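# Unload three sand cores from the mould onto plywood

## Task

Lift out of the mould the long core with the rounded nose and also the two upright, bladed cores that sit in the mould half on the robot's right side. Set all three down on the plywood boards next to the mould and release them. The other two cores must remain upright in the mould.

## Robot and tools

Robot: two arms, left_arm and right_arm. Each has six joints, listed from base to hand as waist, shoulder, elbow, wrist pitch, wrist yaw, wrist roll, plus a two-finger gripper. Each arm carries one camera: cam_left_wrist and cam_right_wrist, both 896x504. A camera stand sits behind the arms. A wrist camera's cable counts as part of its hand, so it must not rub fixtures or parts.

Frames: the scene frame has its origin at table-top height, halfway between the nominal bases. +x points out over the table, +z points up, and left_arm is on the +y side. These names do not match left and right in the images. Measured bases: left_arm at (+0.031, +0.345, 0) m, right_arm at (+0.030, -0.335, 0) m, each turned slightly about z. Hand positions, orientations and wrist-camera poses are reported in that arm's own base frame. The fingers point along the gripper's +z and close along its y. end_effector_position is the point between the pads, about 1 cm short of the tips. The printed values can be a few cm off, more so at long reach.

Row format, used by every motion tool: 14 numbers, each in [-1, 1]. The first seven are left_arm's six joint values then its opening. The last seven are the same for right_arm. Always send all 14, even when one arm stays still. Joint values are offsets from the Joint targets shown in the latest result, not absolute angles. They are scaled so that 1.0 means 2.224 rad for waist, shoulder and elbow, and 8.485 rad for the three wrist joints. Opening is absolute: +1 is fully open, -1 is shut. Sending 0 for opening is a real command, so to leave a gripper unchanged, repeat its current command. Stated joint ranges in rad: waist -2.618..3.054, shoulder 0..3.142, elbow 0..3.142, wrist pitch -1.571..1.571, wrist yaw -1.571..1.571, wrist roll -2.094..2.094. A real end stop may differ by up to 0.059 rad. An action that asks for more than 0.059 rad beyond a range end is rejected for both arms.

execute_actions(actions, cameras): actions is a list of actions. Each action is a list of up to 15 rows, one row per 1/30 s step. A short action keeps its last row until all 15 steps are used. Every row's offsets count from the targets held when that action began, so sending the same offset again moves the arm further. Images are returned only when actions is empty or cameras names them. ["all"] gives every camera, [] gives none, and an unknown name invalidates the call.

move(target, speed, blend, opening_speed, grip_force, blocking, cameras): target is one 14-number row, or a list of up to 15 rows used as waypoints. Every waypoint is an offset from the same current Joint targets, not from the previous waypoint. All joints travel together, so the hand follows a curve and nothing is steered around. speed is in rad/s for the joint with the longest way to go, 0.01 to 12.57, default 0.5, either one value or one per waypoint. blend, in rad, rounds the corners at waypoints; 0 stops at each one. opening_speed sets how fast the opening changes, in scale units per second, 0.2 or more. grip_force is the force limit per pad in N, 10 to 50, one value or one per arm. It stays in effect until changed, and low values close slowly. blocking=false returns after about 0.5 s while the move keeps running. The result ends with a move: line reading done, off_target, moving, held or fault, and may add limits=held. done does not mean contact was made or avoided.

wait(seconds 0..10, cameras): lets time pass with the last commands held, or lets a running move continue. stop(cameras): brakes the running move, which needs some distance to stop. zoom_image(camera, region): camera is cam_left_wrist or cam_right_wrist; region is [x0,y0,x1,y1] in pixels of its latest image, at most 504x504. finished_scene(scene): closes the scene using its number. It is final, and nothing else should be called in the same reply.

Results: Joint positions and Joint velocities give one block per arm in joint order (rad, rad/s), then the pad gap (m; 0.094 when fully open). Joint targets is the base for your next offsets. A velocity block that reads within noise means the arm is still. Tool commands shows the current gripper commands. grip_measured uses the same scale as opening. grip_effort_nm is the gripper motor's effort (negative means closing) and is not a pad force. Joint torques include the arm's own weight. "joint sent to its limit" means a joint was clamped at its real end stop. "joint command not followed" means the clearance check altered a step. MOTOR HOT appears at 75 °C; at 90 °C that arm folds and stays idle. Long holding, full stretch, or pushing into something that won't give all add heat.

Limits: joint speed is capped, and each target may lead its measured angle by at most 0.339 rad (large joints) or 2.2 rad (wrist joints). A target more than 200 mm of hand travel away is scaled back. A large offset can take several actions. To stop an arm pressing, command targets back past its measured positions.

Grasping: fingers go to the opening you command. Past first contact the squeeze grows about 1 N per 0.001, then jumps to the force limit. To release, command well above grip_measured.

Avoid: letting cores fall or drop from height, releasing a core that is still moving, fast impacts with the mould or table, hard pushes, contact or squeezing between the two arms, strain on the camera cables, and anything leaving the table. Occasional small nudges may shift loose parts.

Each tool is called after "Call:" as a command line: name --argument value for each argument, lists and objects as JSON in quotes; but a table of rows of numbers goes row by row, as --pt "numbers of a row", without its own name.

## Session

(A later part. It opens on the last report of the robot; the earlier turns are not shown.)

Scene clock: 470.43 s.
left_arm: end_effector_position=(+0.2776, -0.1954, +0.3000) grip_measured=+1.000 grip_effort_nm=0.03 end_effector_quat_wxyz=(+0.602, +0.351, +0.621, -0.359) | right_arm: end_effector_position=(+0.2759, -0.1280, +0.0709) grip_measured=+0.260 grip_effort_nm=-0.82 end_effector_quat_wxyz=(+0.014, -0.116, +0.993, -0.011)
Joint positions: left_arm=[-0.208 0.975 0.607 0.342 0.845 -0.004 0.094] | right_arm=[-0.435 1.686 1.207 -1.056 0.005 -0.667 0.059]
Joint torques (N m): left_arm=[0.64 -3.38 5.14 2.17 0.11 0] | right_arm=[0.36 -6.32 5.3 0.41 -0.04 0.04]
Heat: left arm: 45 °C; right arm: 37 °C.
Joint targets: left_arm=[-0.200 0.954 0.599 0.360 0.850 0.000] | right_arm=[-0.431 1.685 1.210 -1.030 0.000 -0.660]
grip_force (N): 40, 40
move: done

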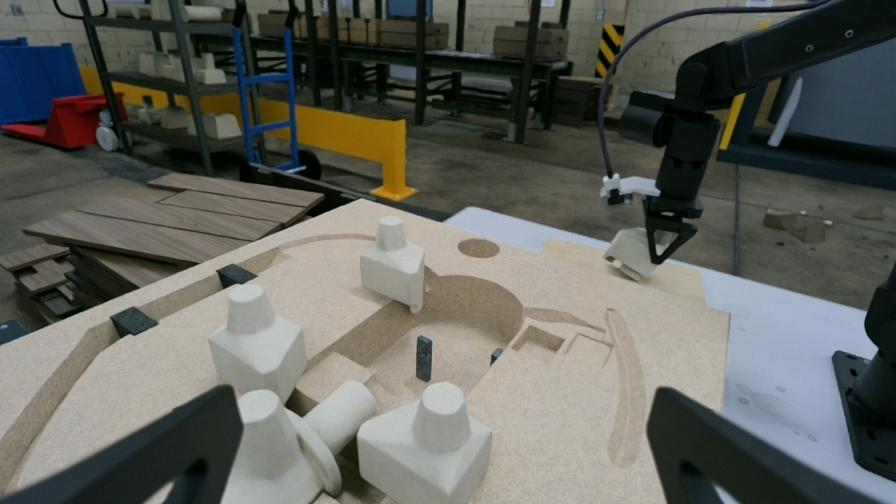

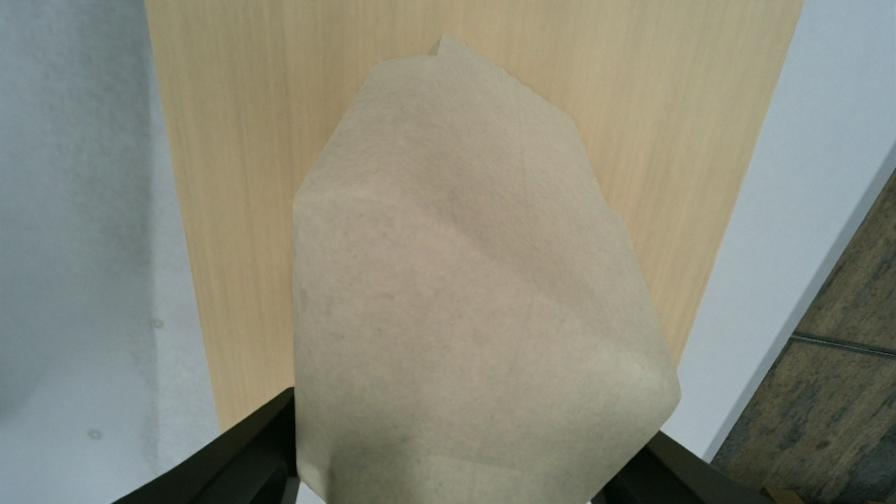

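Call:
move --pt "0 0 0 0 0 0 1 0 0.001 -0.0090 0.0017 0 0 -0.2" --pt "0 0 0 0 0 0 1 0 0.001 -0.0090 0.0017 0 0 0.9" --pt "0 0 0 0 0 0 1 0 -0.065 0.10 -0.0247 0 0 0.9" --speed 0.2 --opening_speed 0.5 --cameras '["all"]'

Call:
zoom_image --camera "cam_left_wrist" --region '[580, 160, 740, 290]'

Scene clock: 478.73 s.
left_arm: end_effector_position=(+0.2776, -0.1954, +0.3000) grip_measured=+1.000 grip_effort_nm=0.03 end_effector_quat_wxyz=(+0.602, +0.351, +0.621, -0.359) | right_arm: end_effector_position=(+0.2872, -0.1336, +0.1573) grip_measured=+0.897 grip_effort_nm=0.18 end_effector_quat_wxyz=(+0.079, -0.114, +0.989, -0.052)
Joint positions: left_arm=[-0.208 0.975 0.607 0.342 0.845 -0.004 0.094] | right_arm=[-0.435 1.564 1.407 -1.224 0.006 -0.666 0.089]
Joint torques (N m): left_arm=[0.68 -3.36 5.14 2.19 0.11 0] | right_arm=[0.36 -7.5 7.46 0.29 -0.06 0.03]
Heat: left arm: 46 °C; right arm: 37 °C.
Joint targets: left_arm=[-0.200 0.954 0.599 0.360 0.850 0.000] | right_arm=[-0.431 1.541 1.433 -1.240 0.000 -0.660]
grip_force (N): 40, 40
move: done

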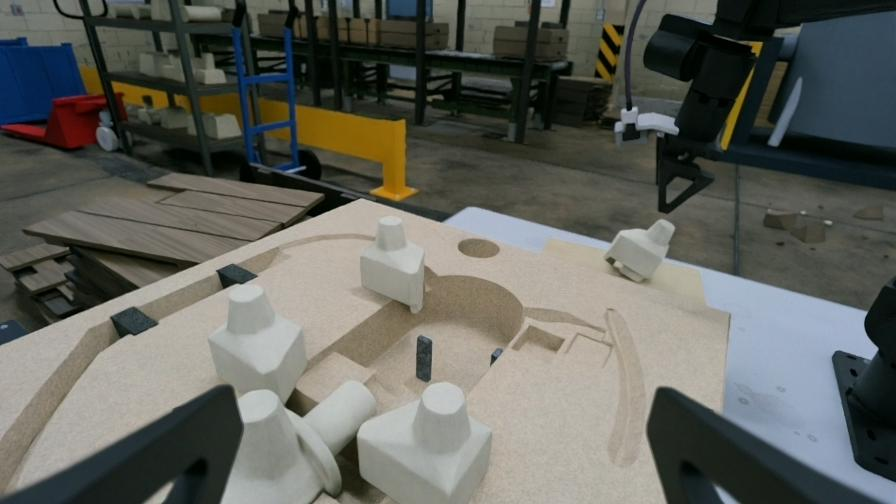

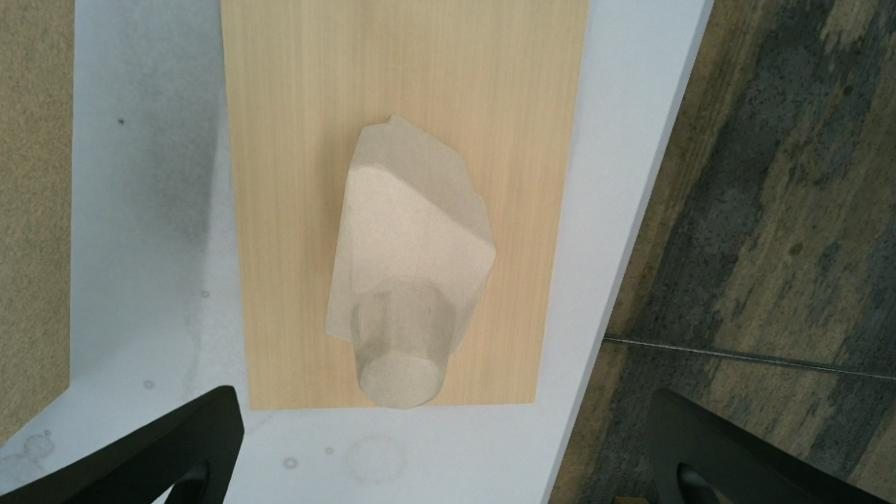

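Scaled by 3.150.

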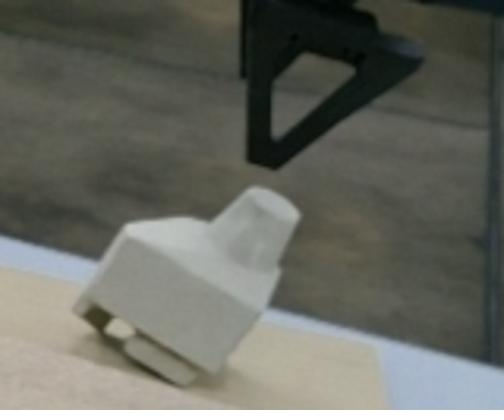

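Call:
move --target '[0,0,0,0,0,0,1,0.3913,0.3062,0.4469,-0.0104,0.0212,0.1207,1.0]' --speed 0.6 --cameras '["cam_right_wrist"]'

Scene clock: 502.13 s.
left_arm: end_effector_position=(+0.2776, -0.1954, +0.3000) grip_measured=+1.000 grip_effort_nm=0.03 end_effector_quat_wxyz=(+0.602, +0.351, +0.621, -0.359) | right_arm: end_effector_position=(+0.4762, +0.1940, +0.2121) grip_measured=+0.997 grip_effort_nm=0.18 end_effector_quat_wxyz=(+0.235, -0.025, +0.972, +0.010)
Joint positions: left_arm=[-0.208 0.975 0.607 0.342 0.845 -0.004 0.094] | right_arm=[0.444 2.208 2.397 -1.314 0.17 0.355 0.094]
Joint torques (N m): left_arm=[0.64 -3.3 5.08 2.17 0.11 -0.01] | right_arm=[-0.36 -9.35 7.57 0.66 0.16 0.07]
Heat: left arm: 46 °C; right arm: 37 °C.
Joint targets: left_arm=[-0.200 0.954 0.599 0.360 0.850 0.000] | right_arm=[0.440 2.222 2.426 -1.328 0.180 0.364]
grip_force (N): 40, 40
move: done
Images, in order (width x height): cam_right_wrist 896x504.

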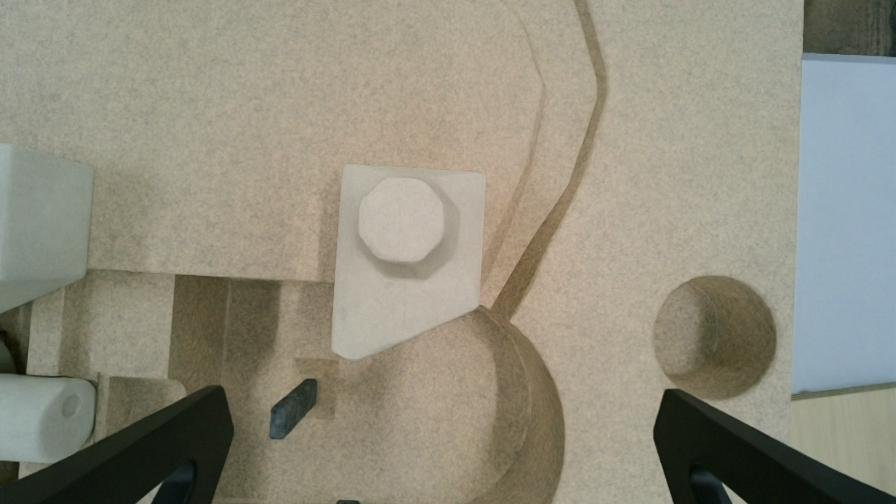

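Call:
move --target '[0,0,0,0,0,0,1,0.0030,0.0445,0.0189,0.0051,0.0018,0.0040,1.0]' --speed 0.3 --cameras '["cam_right_wrist"]'

Scene clock: 518.60 s.
left_arm: end_effector_position=(+0.2776, -0.1954, +0.3000) grip_measured=+1.000 grip_effort_nm=0.03 end_effector_quat_wxyz=(+0.602, +0.351, +0.621, -0.359) | right_arm: end_effector_position=(+0.4911, +0.1983, +0.1758) grip_measured=+0.997 grip_effort_nm=0.18 end_effector_quat_wxyz=(+0.215, -0.009, +0.976, -0.003)
Joint positions: left_arm=[-0.208 0.975 0.607 0.342 0.845 -0.004 0.094] | right_arm=[0.444 2.311 2.44 -1.304 0.184 0.389 0.094]
Joint torques (N m): left_arm=[0.65 -3.23 5.09 2.16 0.13 -0.02] | right_arm=[0.16 -10.41 7.65 0.88 0.19 0.05]
Heat: left arm: 46 °C; right arm: 39 °C.
Joint targets: left_arm=[-0.200 0.954 0.599 0.360 0.850 0.000] | right_arm=[0.446 2.321 2.469 -1.285 0.195 0.398]
grip_force (N): 40, 40
move: done
Images, in order (width x height): cam_right_wrist 896x504.

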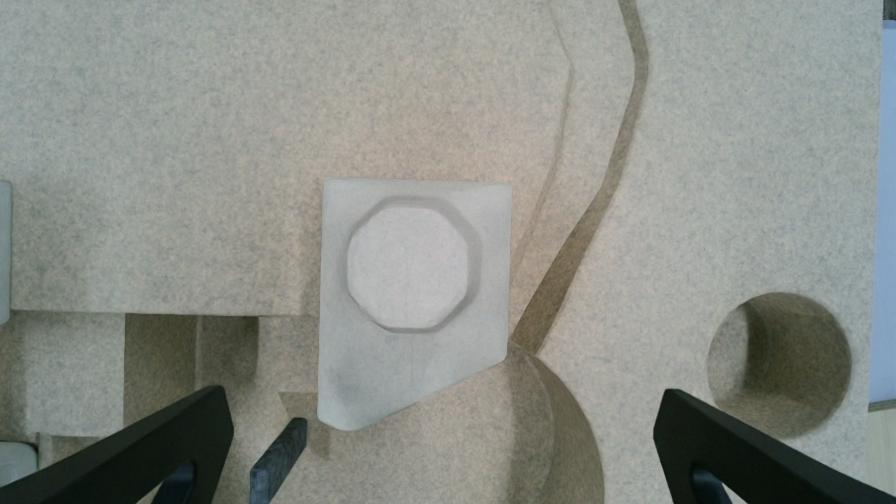

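Call:
move --target '[0,0,0,0,0,0,1,-0.0013,0.0198,-0.0616,0.0236,0,0,1.0]' --speed 0.3 --cameras '["cam_right_wrist"]'

Scene clock: 527.47 s.
left_arm: end_effector_position=(+0.2776, -0.1954, +0.3000) grip_measured=+1.000 grip_effort_nm=0.04 end_effector_quat_wxyz=(+0.602, +0.351, +0.621, -0.359) | right_arm: end_effector_position=(+0.5190, +0.2114, +0.1397) grip_measured=+0.997 grip_effort_nm=0.18 end_effector_quat_wxyz=(+0.240, -0.006, +0.971, +0.008)
Joint positions: left_arm=[-0.208 0.975 0.607 0.342 0.845 -0.004 0.094] | right_arm=[0.444 2.352 2.337 -1.105 0.185 0.389 0.094]
Joint torques (N m): left_arm=[0.66 -3.34 5.07 2.17 0.11 -0.02] | right_arm=[-0.13 -10.65 5.22 1.01 0.18 0.06]
Heat: left arm: 46 °C; right arm: 38 °C.
Joint targets: left_arm=[-0.200 0.954 0.599 0.360 0.850 0.000] | right_arm=[0.443 2.365 2.331 -1.085 0.195 0.398]
grip_force (N): 40, 40
move: done
Images, in order (width x height): cam_right_wrist 896x504.

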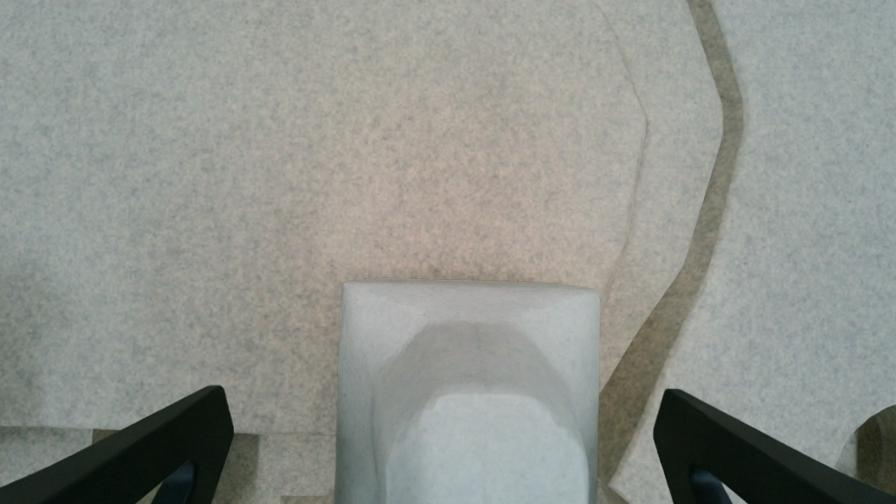

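Call:
move --pt "0 0 0 0 0 0 1 -0.0048 -0.0064 -0.0324 0.0068 0 0 1.0" --pt "0 0 0 0 0 0 1 -0.0048 -0.0064 -0.0324 0.0068 0 0 -0.2" --speed 0.2 --opening_speed 0.6 --grip_force 40 --cameras '["cam_right_wrist"]'

Scene clock: 537.37 s.
left_arm: end_effector_position=(+0.2776, -0.1954, +0.3000) grip_measured=+1.000 grip_effort_nm=0.03 end_effector_quat_wxyz=(+0.602, +0.351, +0.621, -0.359) | right_arm: end_effector_position=(+0.5208, +0.2088, +0.1211) grip_measured=+0.166 grip_effort_nm=-0.82 end_effector_quat_wxyz=(+0.235, -0.004, +0.972, +0.004)
Joint positions: left_arm=[-0.208 0.975 0.607 0.342 0.845 -0.004 0.094] | right_arm=[0.439 2.352 2.267 -1.047 0.187 0.39 0.055]
Joint torques (N m): left_arm=[0.72 -3.34 5.16 2.16 0.11 -0.02] | right_arm=[-0.61 -11.79 5.16 0.96 0.15 0.05]
Heat: left arm: 46 °C; right arm: 40 °C.
Joint targets: left_arm=[-0.200 0.954 0.599 0.360 0.850 0.000] | right_arm=[0.433 2.351 2.259 -1.027 0.195 0.398]
grip_force (N): 40, 40
move: done
Images, in order (width x height): cam_right_wrist 896x504.

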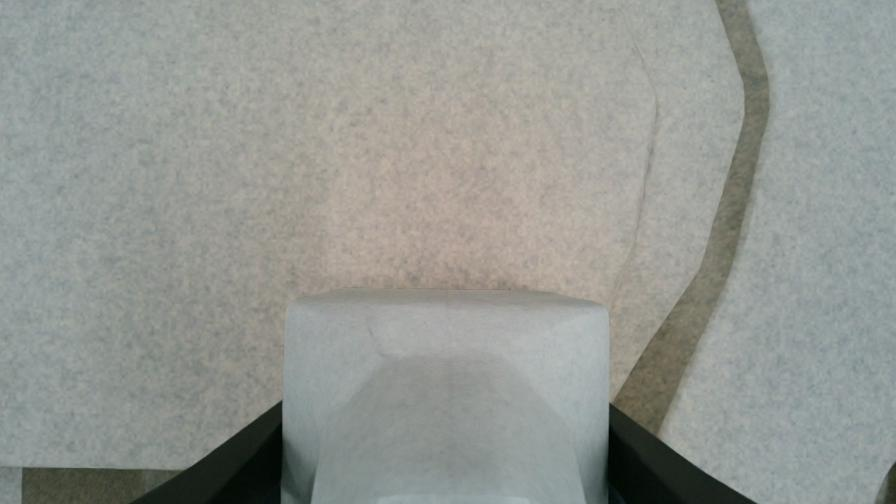

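Call:
move --target '[0,0,0,0,0,0,1,0,0.0270,0.1223,-0.0197,0,0,-0.2]' --speed 0.15 --cameras '["all"]'

Call:
zoom_image --camera "cam_left_wrist" --region '[300, 150, 540, 350]'

Scene clock: 543.33 s.
left_arm: end_effector_position=(+0.2776, -0.1954, +0.3000) grip_measured=+1.000 grip_effort_nm=0.03 end_effector_quat_wxyz=(+0.602, +0.351, +0.621, -0.359) | right_arm: end_effector_position=(+0.5209, +0.2090, +0.1512) grip_measured=+0.166 grip_effort_nm=-0.82 end_effector_quat_wxyz=(+0.235, -0.003, +0.972, +0.004)
Joint positions: left_arm=[-0.208 0.975 0.607 0.342 0.845 -0.004 0.094] | right_arm=[0.439 2.406 2.486 -1.212 0.186 0.391 0.055]
Joint torques (N m): left_arm=[0.62 -3.3 5.08 2.18 0.13 -0.01] | right_arm=[-0.53 -11.43 9.13 0.94 0.16 0.05]
Heat: left arm: 46 °C; right arm: 41 °C.
Joint targets: left_arm=[-0.200 0.954 0.599 0.360 0.850 0.000] | right_arm=[0.433 2.411 2.532 -1.194 0.195 0.398]
grip_force (N): 40, 40
move: off_target (right_arm); right_arm: the elbow is farthest, 0.045 rad from its target

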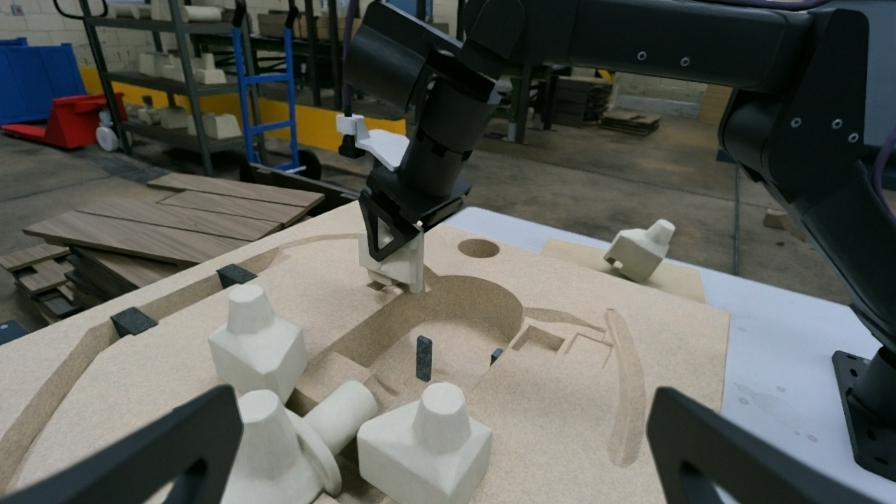

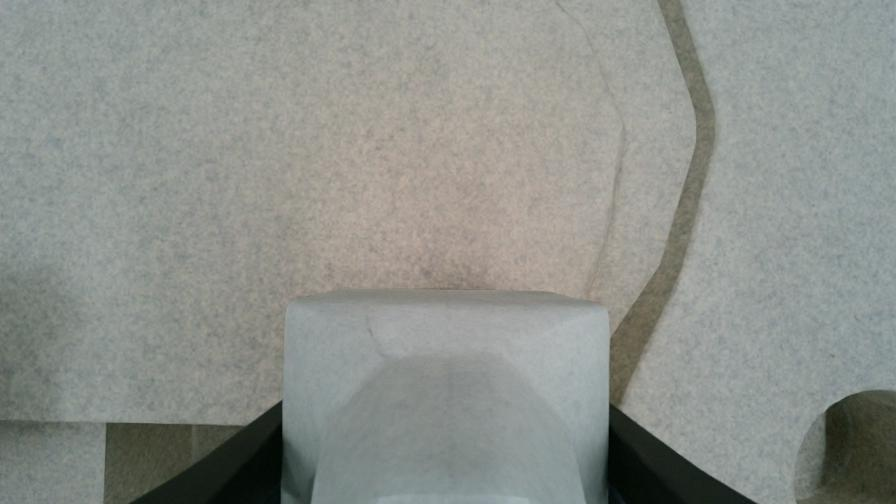

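Scaled by 2.100.

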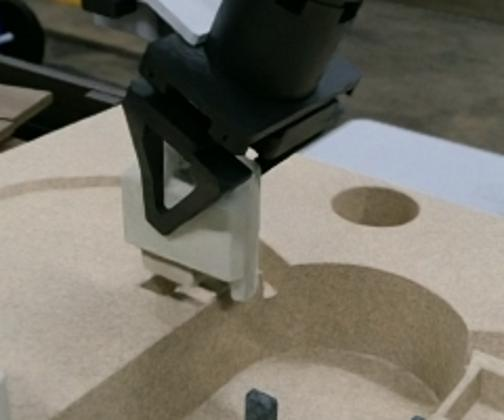

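Call:
move --pt "0 0 0 0 0 0 1 -0.0823 -0.2576 -0.3134 0.0181 -0.0112 -0.0009 -0.2" --pt "0 0 0 0 0 0 1 -0.3273 -0.1263 -0.1493 -0.0414 -0.0230 0.0869 -0.2" --speed 0.4 --blend 0.1 --cameras '["all"]'

Call:
zoom_image --camera "cam_left_wrist" --region '[500, 100, 760, 310]'

Scene clock: 586.10 s.
left_arm: end_effector_position=(+0.2776, -0.1954, +0.3000) grip_measured=+1.000 grip_effort_nm=0.03 end_effector_quat_wxyz=(+0.602, +0.351, +0.621, -0.359) | right_arm: end_effector_position=(+0.4018, -0.1227, +0.1608) grip_measured=+0.165 grip_effort_nm=-0.82 end_effector_quat_wxyz=(+0.033, +0.653, +0.757, +0.014)
Joint positions: left_arm=[-0.208 0.975 0.607 0.342 0.845 -0.004 0.094] | right_arm=[-0.298 2.127 2.159 -1.531 0.001 1.125 0.055]
Joint torques (N m): left_arm=[0.65 -3.37 5.05 2.15 0.13 -0.02] | right_arm=[0.24 -9.4 8.29 0.12 -0.02 0.07]
Heat: left arm: 47 °C; right arm: 40 °C.
Joint targets: left_arm=[-0.200 0.954 0.599 0.360 0.850 0.000] | right_arm=[-0.295 2.130 2.199 -1.546 0.000 1.135]
grip_force (N): 40, 40
move: off_target (right_arm); right_arm: the elbow is farthest, 0.041 rad from its target

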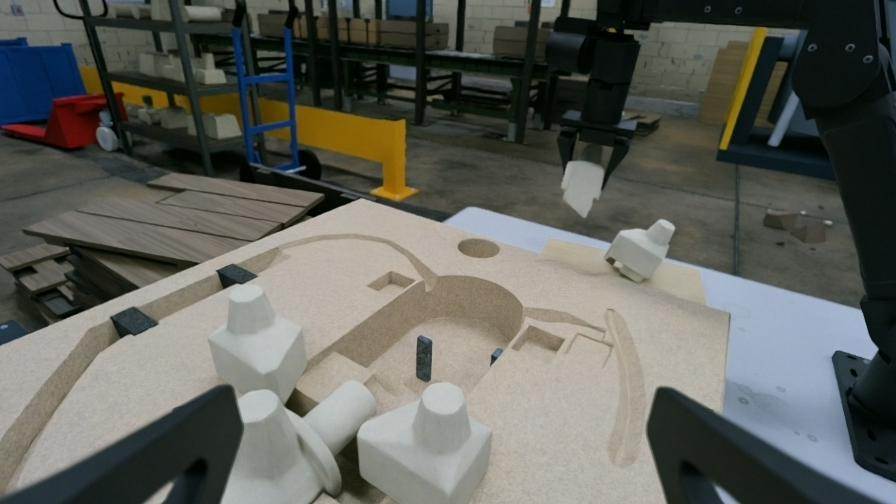

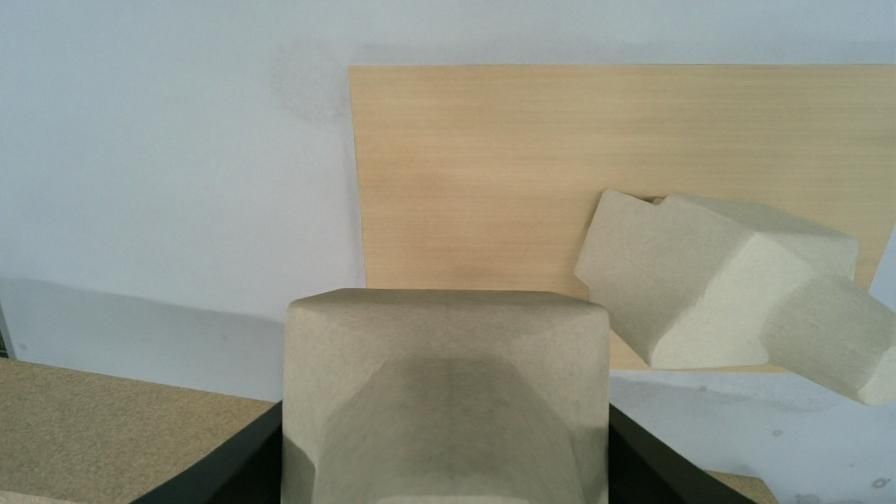

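Scaled by 1.938.

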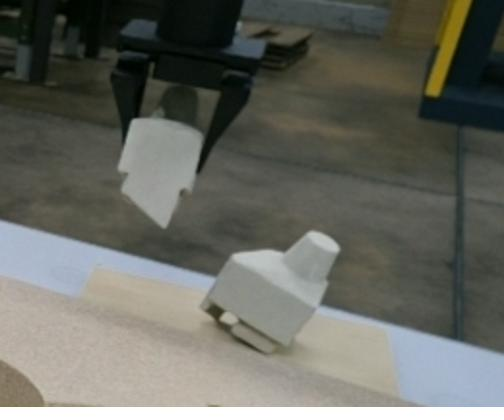

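Call:
move --target '[0,0,0,0,0,0,1,0,-0.0090,-0.1646,0.0376,0,0,-0.2]' --speed 0.3 --cameras '["all"]'

Call:
zoom_image --camera "cam_left_wrist" --region '[500, 100, 760, 310]'

Scene clock: 598.97 s.
left_arm: end_effector_position=(+0.2776, -0.1954, +0.3000) grip_measured=+1.000 grip_effort_nm=0.03 end_effector_quat_wxyz=(+0.602, +0.351, +0.621, -0.359) | right_arm: end_effector_position=(+0.4006, -0.1224, +0.0783) grip_measured=+0.165 grip_effort_nm=-0.82 end_effector_quat_wxyz=(+0.015, +0.653, +0.757, +0.006)
Joint positions: left_arm=[-0.208 0.975 0.607 0.342 0.845 -0.004 0.094] | right_arm=[-0.298 2.127 1.83 -1.243 0.001 1.126 0.055]
Joint torques (N m): left_arm=[0.62 -3.36 5.14 2.19 0.11 -0.02] | right_arm=[0.24 -11.14 5.39 0.32 -0.02 0.07]
Heat: left arm: 47 °C; right arm: 41 °C.
Joint targets: left_arm=[-0.200 0.954 0.599 0.360 0.850 0.000] | right_arm=[-0.295 2.110 1.833 -1.226 0.000 1.135]
grip_force (N): 40, 40
move: done

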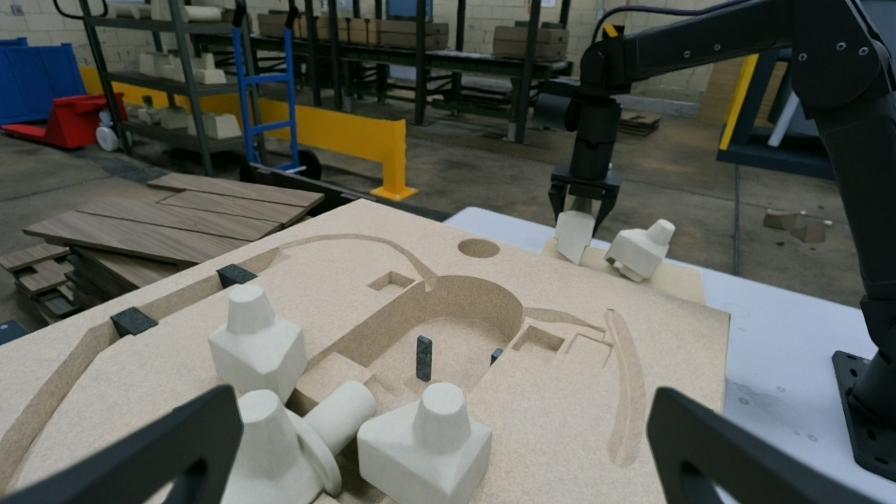

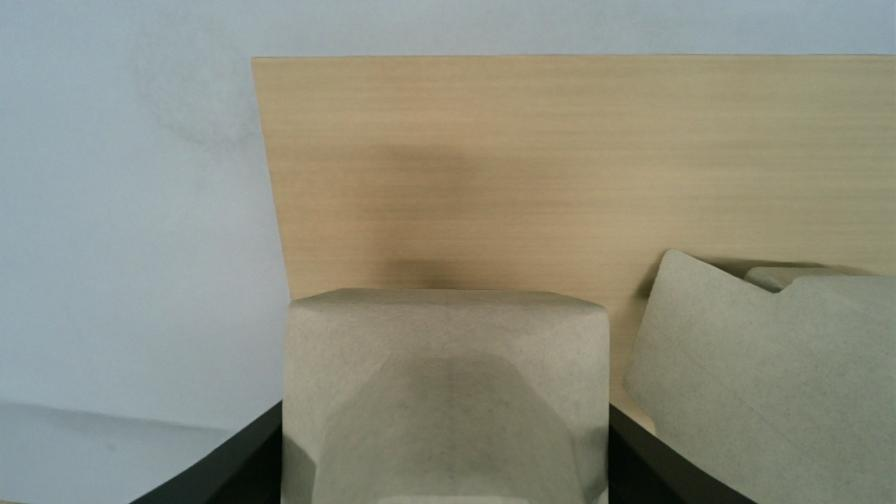

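Scaled by 1.938.

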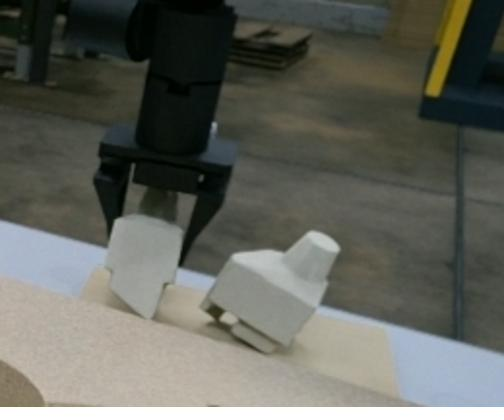

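Call:
move --target '[0,0,0,0,0,0,1,0,0.0009,-0.0113,0.0032,0,0,-0.2]' --speed 0.1 --cameras '["all"]'

Call:
zoom_image --camera "cam_left_wrist" --region '[520, 160, 700, 300]'

Scene clock: 602.50 s.
left_arm: end_effector_position=(+0.2776, -0.1954, +0.3000) grip_measured=+1.000 grip_effort_nm=0.03 end_effector_quat_wxyz=(+0.602, +0.351, +0.621, -0.359) | right_arm: end_effector_position=(+0.4012, -0.1226, +0.0726) grip_measured=+0.165 grip_effort_nm=-0.82 end_effector_quat_wxyz=(+0.017, +0.653, +0.757, +0.007)
Joint positions: left_arm=[-0.208 0.975 0.607 0.342 0.845 -0.004 0.094] | right_arm=[-0.298 2.127 1.808 -1.216 0.001 1.126 0.055]
Joint torques (N m): left_arm=[0.68 -3.29 5.09 2.17 0.11 -0.04] | right_arm=[0.23 -10.96 5.2 0.35 -0.01 0.07]
Heat: left arm: 47 °C; right arm: 42 °C.
Joint targets: left_arm=[-0.200 0.954 0.599 0.360 0.850 0.000] | right_arm=[-0.295 2.112 1.808 -1.199 0.000 1.135]
grip_force (N): 40, 40
move: done

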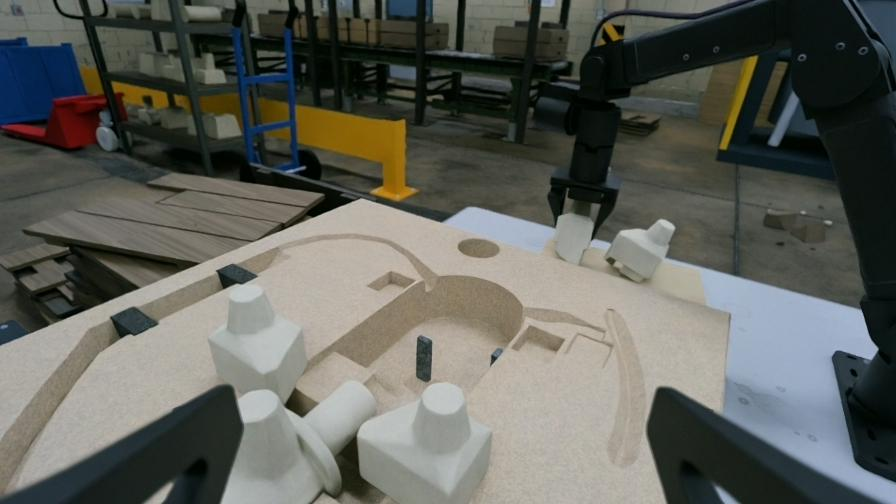

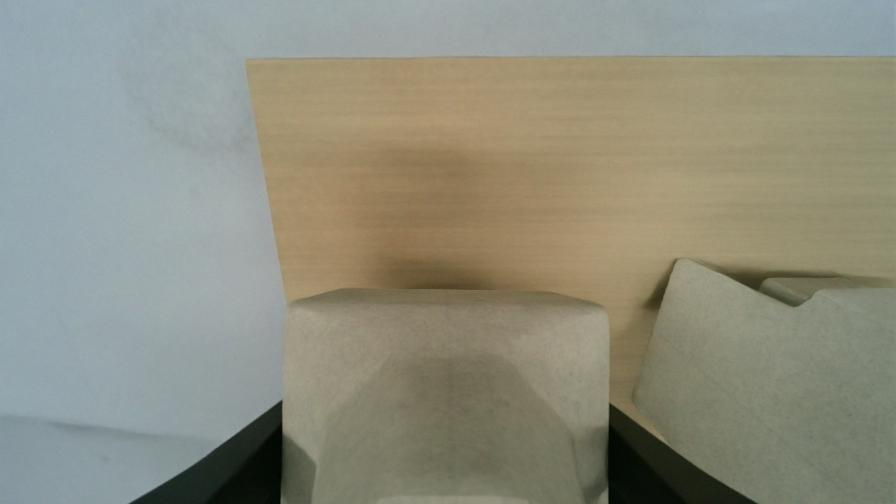

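Scaled by 2.800.

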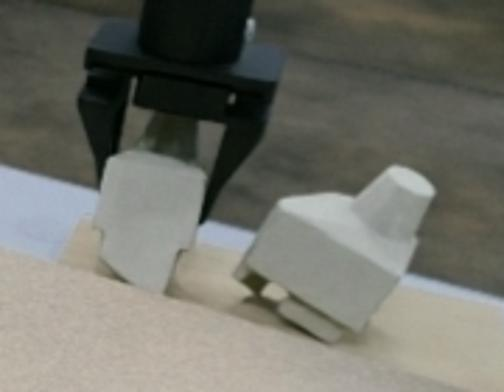

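Call:
move --target '[0,0,0,0,0,0,1,0,0.0009,-0.0113,0.0030,0,0,-0.2]' --speed 0.1

Scene clock: 605.13 s.
left_arm: end_effector_position=(+0.2776, -0.1954, +0.3000) grip_measured=+1.000 grip_effort_nm=0.03 end_effector_quat_wxyz=(+0.602, +0.351, +0.621, -0.359) | right_arm: end_effector_position=(+0.3999, -0.1221, +0.0676) grip_measured=+0.165 grip_effort_nm=-0.82 end_effector_quat_wxyz=(+0.015, +0.653, +0.757, +0.006)
Joint positions: left_arm=[-0.208 0.975 0.607 0.342 0.845 -0.004 0.094] | right_arm=[-0.298 2.127 1.788 -1.2 0.001 1.126 0.055]
Joint torques (N m): left_arm=[0.65 -3.4 5.07 2.19 0.11 -0.01] | right_arm=[0.24 -10.8 4.81 0.4 -0.01 0.06]
Heat: left arm: 47 °C; right arm: 42 °C.
Joint targets: left_arm=[-0.200 0.954 0.599 0.360 0.850 0.000] | right_arm=[-0.295 2.114 1.783 -1.174 0.000 1.135]
grip_force (N): 40, 40
move: done

Call:
move --target '[0,0,0,0,0,0,1,0,0.0009,-0.0113,0.0030,0,0,-0.2]' --speed 0.1 --cameras '["all"]'

Call:
zoom_image --camera "cam_left_wrist" --region '[520, 160, 700, 300]'

Scene clock: 608.00 s.
left_arm: end_effector_position=(+0.2776, -0.1954, +0.3000) grip_measured=+1.000 grip_effort_nm=0.03 end_effector_quat_wxyz=(+0.602, +0.351, +0.621, -0.359) | right_arm: end_effector_position=(+0.3997, -0.1221, +0.0660) grip_measured=+0.165 grip_effort_nm=-0.82 end_effector_quat_wxyz=(+0.015, +0.653, +0.757, +0.006)
Joint positions: left_arm=[-0.208 0.975 0.607 0.342 0.845 -0.004 0.094] | right_arm=[-0.298 2.127 1.782 -1.194 0.001 1.126 0.055]
Joint torques (N m): left_arm=[0.57 -3.34 5.04 2.15 0.11 -0.03] | right_arm=[0.24 -10.62 3.41 0.59 -0.02 0.08]
Heat: left arm: 47 °C; right arm: 42 °C.
Joint targets: left_arm=[-0.200 0.954 0.599 0.360 0.850 0.000] | right_arm=[-0.295 2.116 1.758 -1.148 0.000 1.135]
grip_force (N): 40, 40
move: off_target (right_arm); right_arm: the wrist pitch is farthest, 0.046 rad from its target

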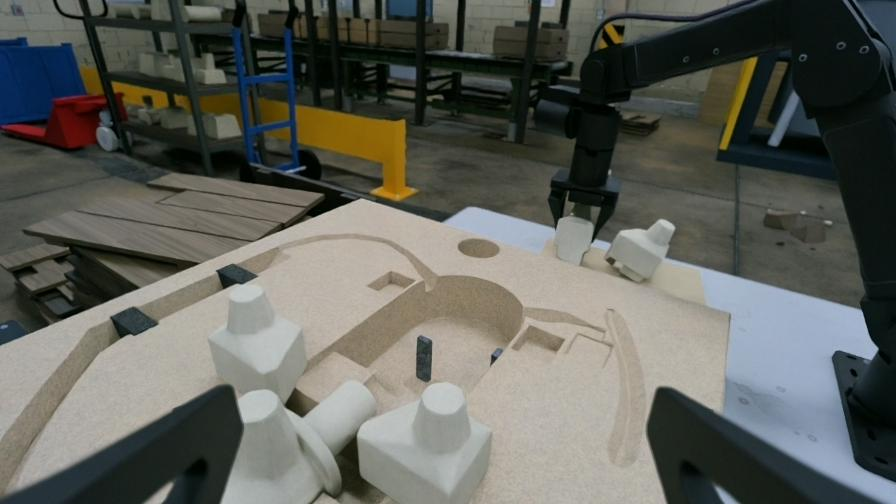

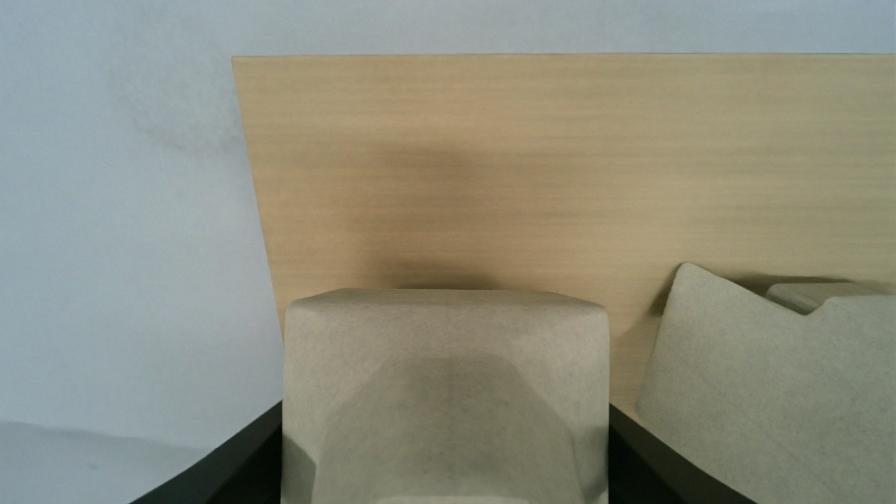

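Scaled by 2.800.

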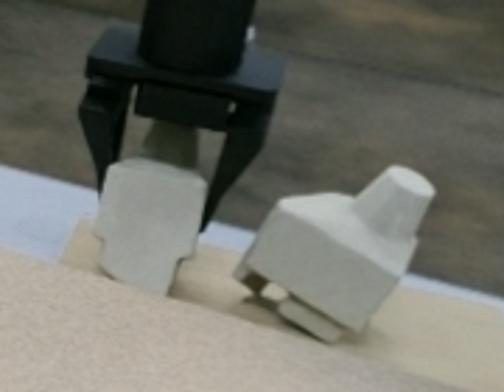

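Call:
move --pt "0 0 0 0 0 0 1 0 0 0 0 0 0 -0.2" --pt "0 0 0 0 0 0 1 0 0 0 0 0 0 0.42" --pt "0 0 0 0 0 0 1 0 0.0063 0.1933 -0.0454 0 0 0.42" --speed 0.25 --opening_speed 0.3 --cameras '["all"]'

Call:
zoom_image --camera "cam_left_wrist" --region '[520, 160, 700, 300]'

Scene clock: 618.03 s.
left_arm: end_effector_position=(+0.2776, -0.1954, +0.3000) grip_measured=+1.000 grip_effort_nm=0.03 end_effector_quat_wxyz=(+0.602, +0.351, +0.621, -0.359) | right_arm: end_effector_position=(+0.4065, -0.1239, +0.1620) grip_measured=+0.417 grip_effort_nm=0.17 end_effector_quat_wxyz=(+0.042, +0.653, +0.756, +0.019)
Joint positions: left_arm=[-0.208 0.975 0.607 0.342 0.845 -0.004 0.094] | right_arm=[-0.298 2.127 2.162 -1.514 -0.001 1.126 0.067]
Joint torques (N m): left_arm=[0.69 -3.38 5.12 2.16 0.12 -0.03] | right_arm=[0.25 -9.43 7.08 0.07 0.01 0.07]
Heat: left arm: 47 °C; right arm: 43 °C.
Joint targets: left_arm=[-0.200 0.954 0.599 0.360 0.850 0.000] | right_arm=[-0.295 2.130 2.188 -1.534 0.000 1.135]
grip_force (N): 40, 40
move: done; target 2's new numbers were sent with right_arm's wrist pitch 0.046 rad from that target

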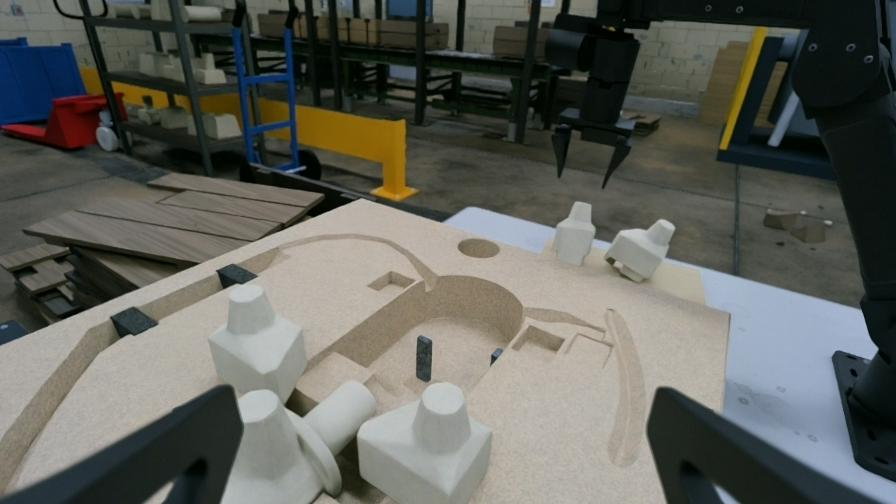

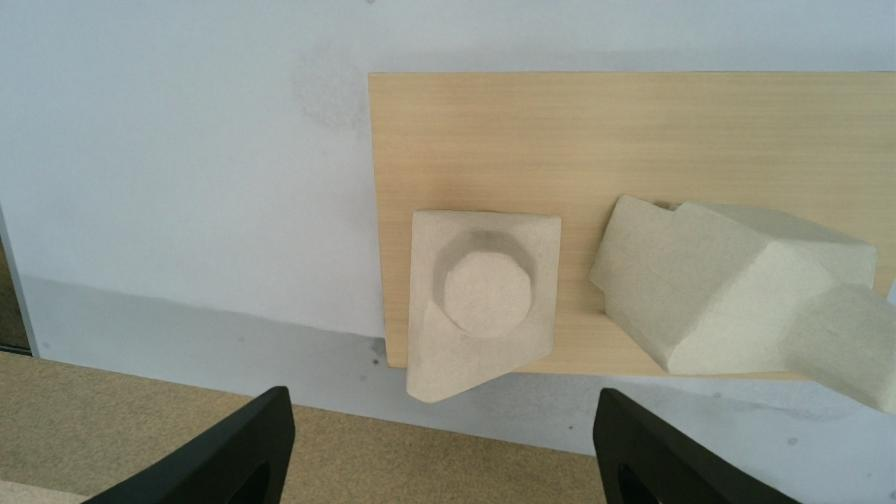

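Scaled by 2.800.

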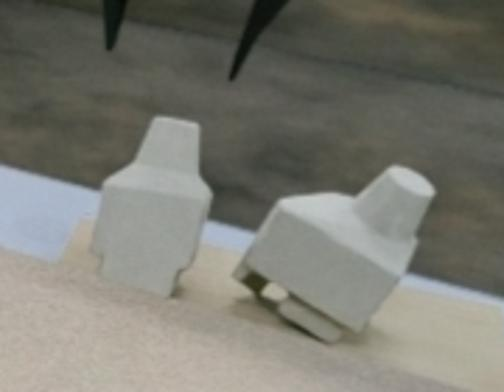

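Call:
move --target '[-0.0371,0.5062,0.6978,-0.1961,-0.0437,0.1110,1,0,0,0,0,0,0,0.42]' --speed 0.6 --cameras '["all"]'

Scene clock: 660.93 s.
left_arm: end_effector_position=(+0.4227, -0.2029, +0.2094) grip_measured=+1.000 grip_effort_nm=0.03 end_effector_quat_wxyz=(+0.230, +0.576, +0.767, -0.165) | right_arm: end_effector_position=(+0.4064, -0.1238, +0.1620) grip_measured=+0.417 grip_effort_nm=0.17 end_effector_quat_wxyz=(+0.042, +0.653, +0.756, +0.019)
Joint positions: left_arm=[-0.274 2.062 2.126 -1.296 0.471 0.931 0.094] | right_arm=[-0.298 2.127 2.162 -1.515 -0.001 1.126 0.067]
Joint torques (N m): left_arm=[-0.58 -8.34 6.87 0.95 0.41 0.08] | right_arm=[0.24 -9.42 7.09 0.09 0 0.07]
Heat: left arm: 47 °C; right arm: 42 °C.
Joint targets: left_arm=[-0.282 2.080 2.151 -1.304 0.479 0.942] | right_arm=[-0.295 2.130 2.188 -1.534 0.000 1.135]
grip_force (N): 40, 40
move: done

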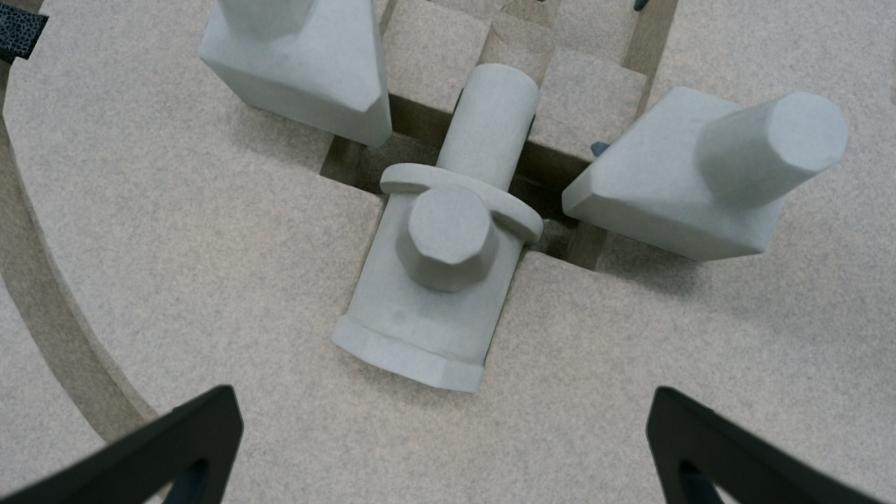

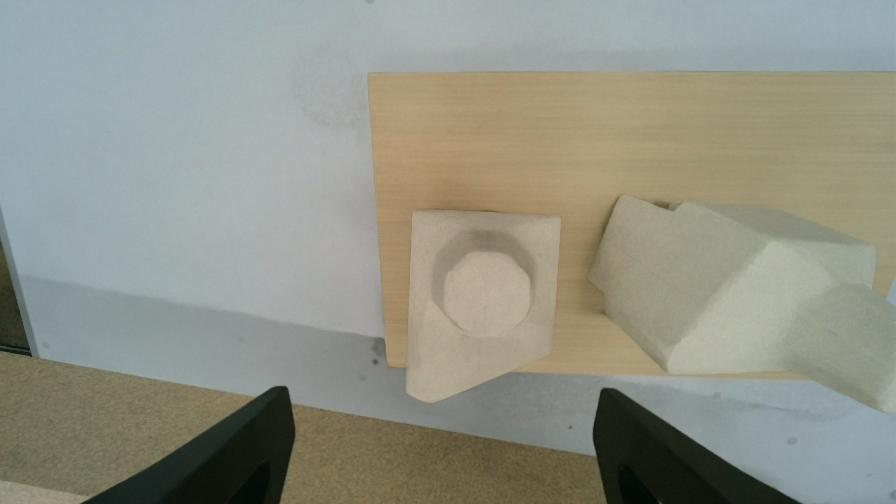

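Call:
move --target '[-0.0282,0.0719,0.0040,0.0134,0.0029,0.0106,1,0,0,0,0,0,0,0.42]' --speed 0.2 --cameras '["cam_left_wrist"]'

Scene clock: 685.43 s.
left_arm: end_effector_position=(+0.4381, -0.2414, +0.1458) grip_measured=+1.000 grip_effort_nm=0.03 end_effector_quat_wxyz=(+0.207, +0.631, +0.727, -0.175) | right_arm: end_effector_position=(+0.4064, -0.1238, +0.1620) grip_measured=+0.417 grip_effort_nm=0.17 end_effector_quat_wxyz=(+0.042, +0.653, +0.756, +0.019)
Joint positions: left_arm=[-0.339 2.222 2.135 -1.201 0.477 1.021 0.094] | right_arm=[-0.298 2.127 2.162 -1.515 -0.001 1.126 0.067]
Joint torques (N m): left_arm=[-0.31 -9.54 6.98 1.07 0.63 0.07] | right_arm=[0.27 -9.44 7.06 0.09 0 0.06]
Heat: left arm: 41 °C; right arm: 42 °C.
Joint targets: left_arm=[-0.345 2.240 2.160 -1.190 0.504 1.032] | right_arm=[-0.295 2.130 2.188 -1.534 0.000 1.135]
grip_force (N): 40, 40
move: done
Images, in order (width x height): cam_left_wrist 896x504.

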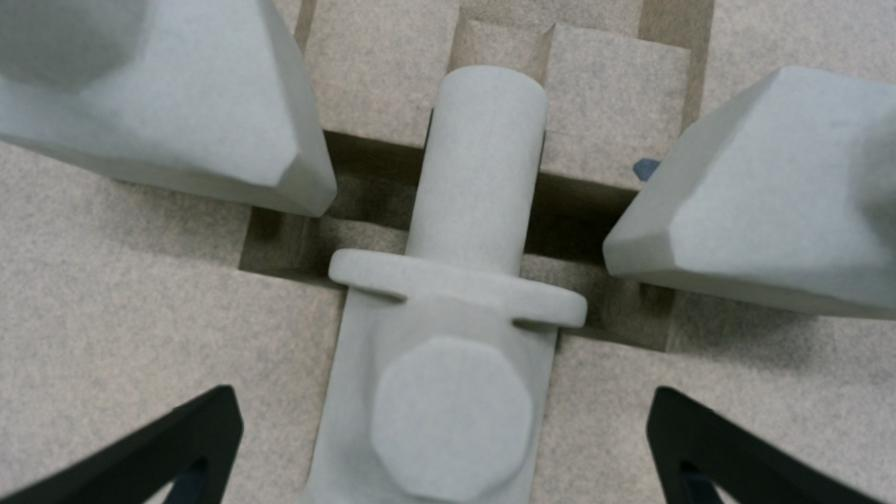

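Call:
move --pt "-0.0036 0.0081 0.0005 0.0017 0 0 1 0 0 0 0 0 0 0.42" --pt "-0.0036 0.0081 0.0005 0.0017 0 0 -0.6 0 0 0 0 0 0 0.42" --speed 0.2 --opening_speed 0.6 --grip_force 40 --cameras '["cam_left_wrist"]'

Scene clock: 698.77 s.
left_arm: end_effector_position=(+0.4375, -0.2454, +0.1405) grip_measured=-0.188 grip_effort_nm=-0.81 end_effector_quat_wxyz=(+0.204, +0.634, +0.724, -0.179) | right_arm: end_effector_position=(+0.4064, -0.1238, +0.1620) grip_measured=+0.417 grip_effort_nm=0.17 end_effector_quat_wxyz=(+0.042, +0.653, +0.756, +0.019)
Joint positions: left_arm=[-0.346 2.235 2.135 -1.196 0.482 1.025 0.038] | right_arm=[-0.298 2.127 2.162 -1.515 -0.001 1.126 0.067]
Joint torques (N m): left_arm=[-0.53 -9.26 7.13 1.16 0.56 0.04] | right_arm=[0.24 -9.43 7.08 0.09 0 0.06]
Heat: left arm: 40 °C; right arm: 42 °C.
Joint targets: left_arm=[-0.353 2.258 2.161 -1.176 0.504 1.032] | right_arm=[-0.295 2.130 2.188 -1.534 0.000 1.135]
grip_force (N): 40, 40
move: done
Images, in order (width x height): cam_left_wrist 896x504.

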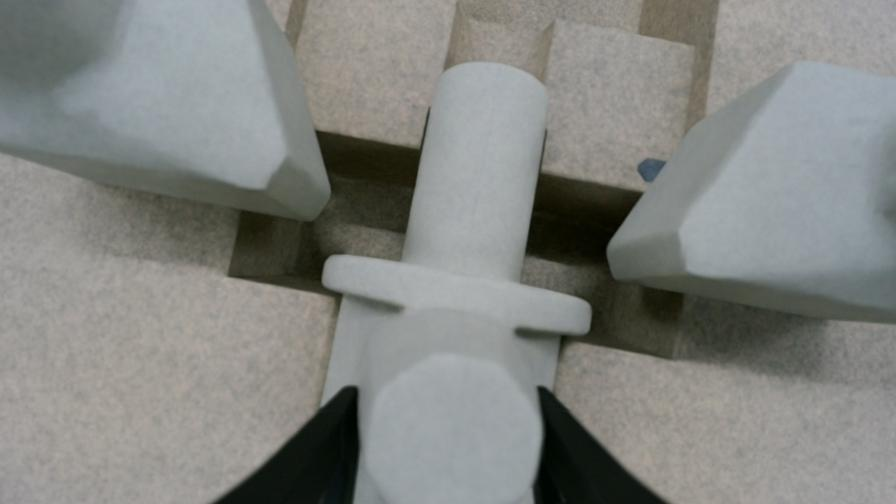

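Call:
move --pt "0 0.0162 0.0917 -0.0199 0 0 -0.6 0 0 0 0 0 0 0.42" --pt "0 0.0414 0.1727 -0.0346 0 0 -0.6 0 0 0 0 0 0 0.42" --speed 0.2 --blend 0.03 --cameras '["cam_left_wrist"]'

Scene clock: 709.73 s.
left_arm: end_effector_position=(+0.4383, -0.2410, +0.1727) grip_measured=-0.189 grip_effort_nm=-0.81 end_effector_quat_wxyz=(+0.180, +0.634, +0.732, -0.169) | right_arm: end_effector_position=(+0.4064, -0.1238, +0.1620) grip_measured=+0.417 grip_effort_nm=0.17 end_effector_quat_wxyz=(+0.042, +0.653, +0.756, +0.019)
Joint positions: left_arm=[-0.349 2.355 2.497 -1.479 0.445 1.026 0.038] | right_arm=[-0.298 2.127 2.162 -1.515 -0.001 1.126 0.067]
Joint torques (N m): left_arm=[-0.29 -11.6 8.64 0.99 0.97 0] | right_arm=[0.27 -9.44 7.08 0.09 0 0.07]
Heat: left arm: 39 °C; right arm: 42 °C.
Joint targets: left_arm=[-0.353 2.350 2.545 -1.469 0.504 1.032] | right_arm=[-0.295 2.130 2.188 -1.534 0.000 1.135]
grip_force (N): 40, 40
move: off_target (left_arm); left_arm: the wrist yaw is farthest, 0.059 rad from its target
Images, in order (width x height): cam_left_wrist 896x504.

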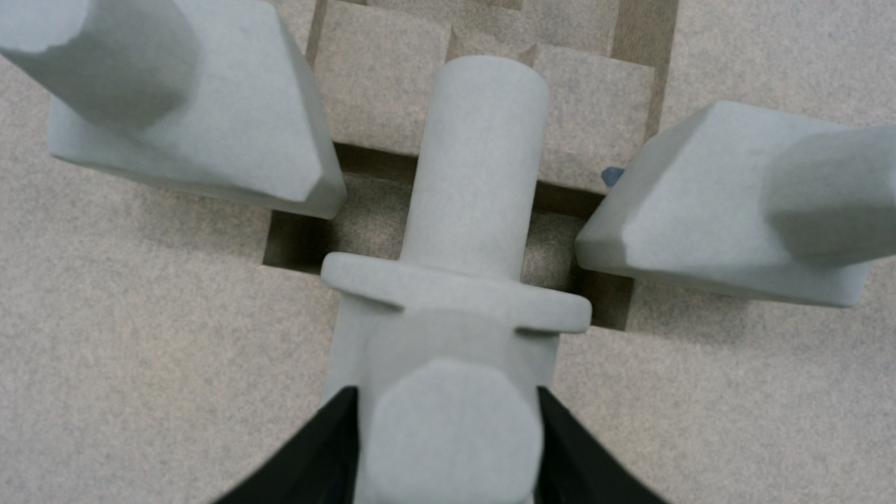

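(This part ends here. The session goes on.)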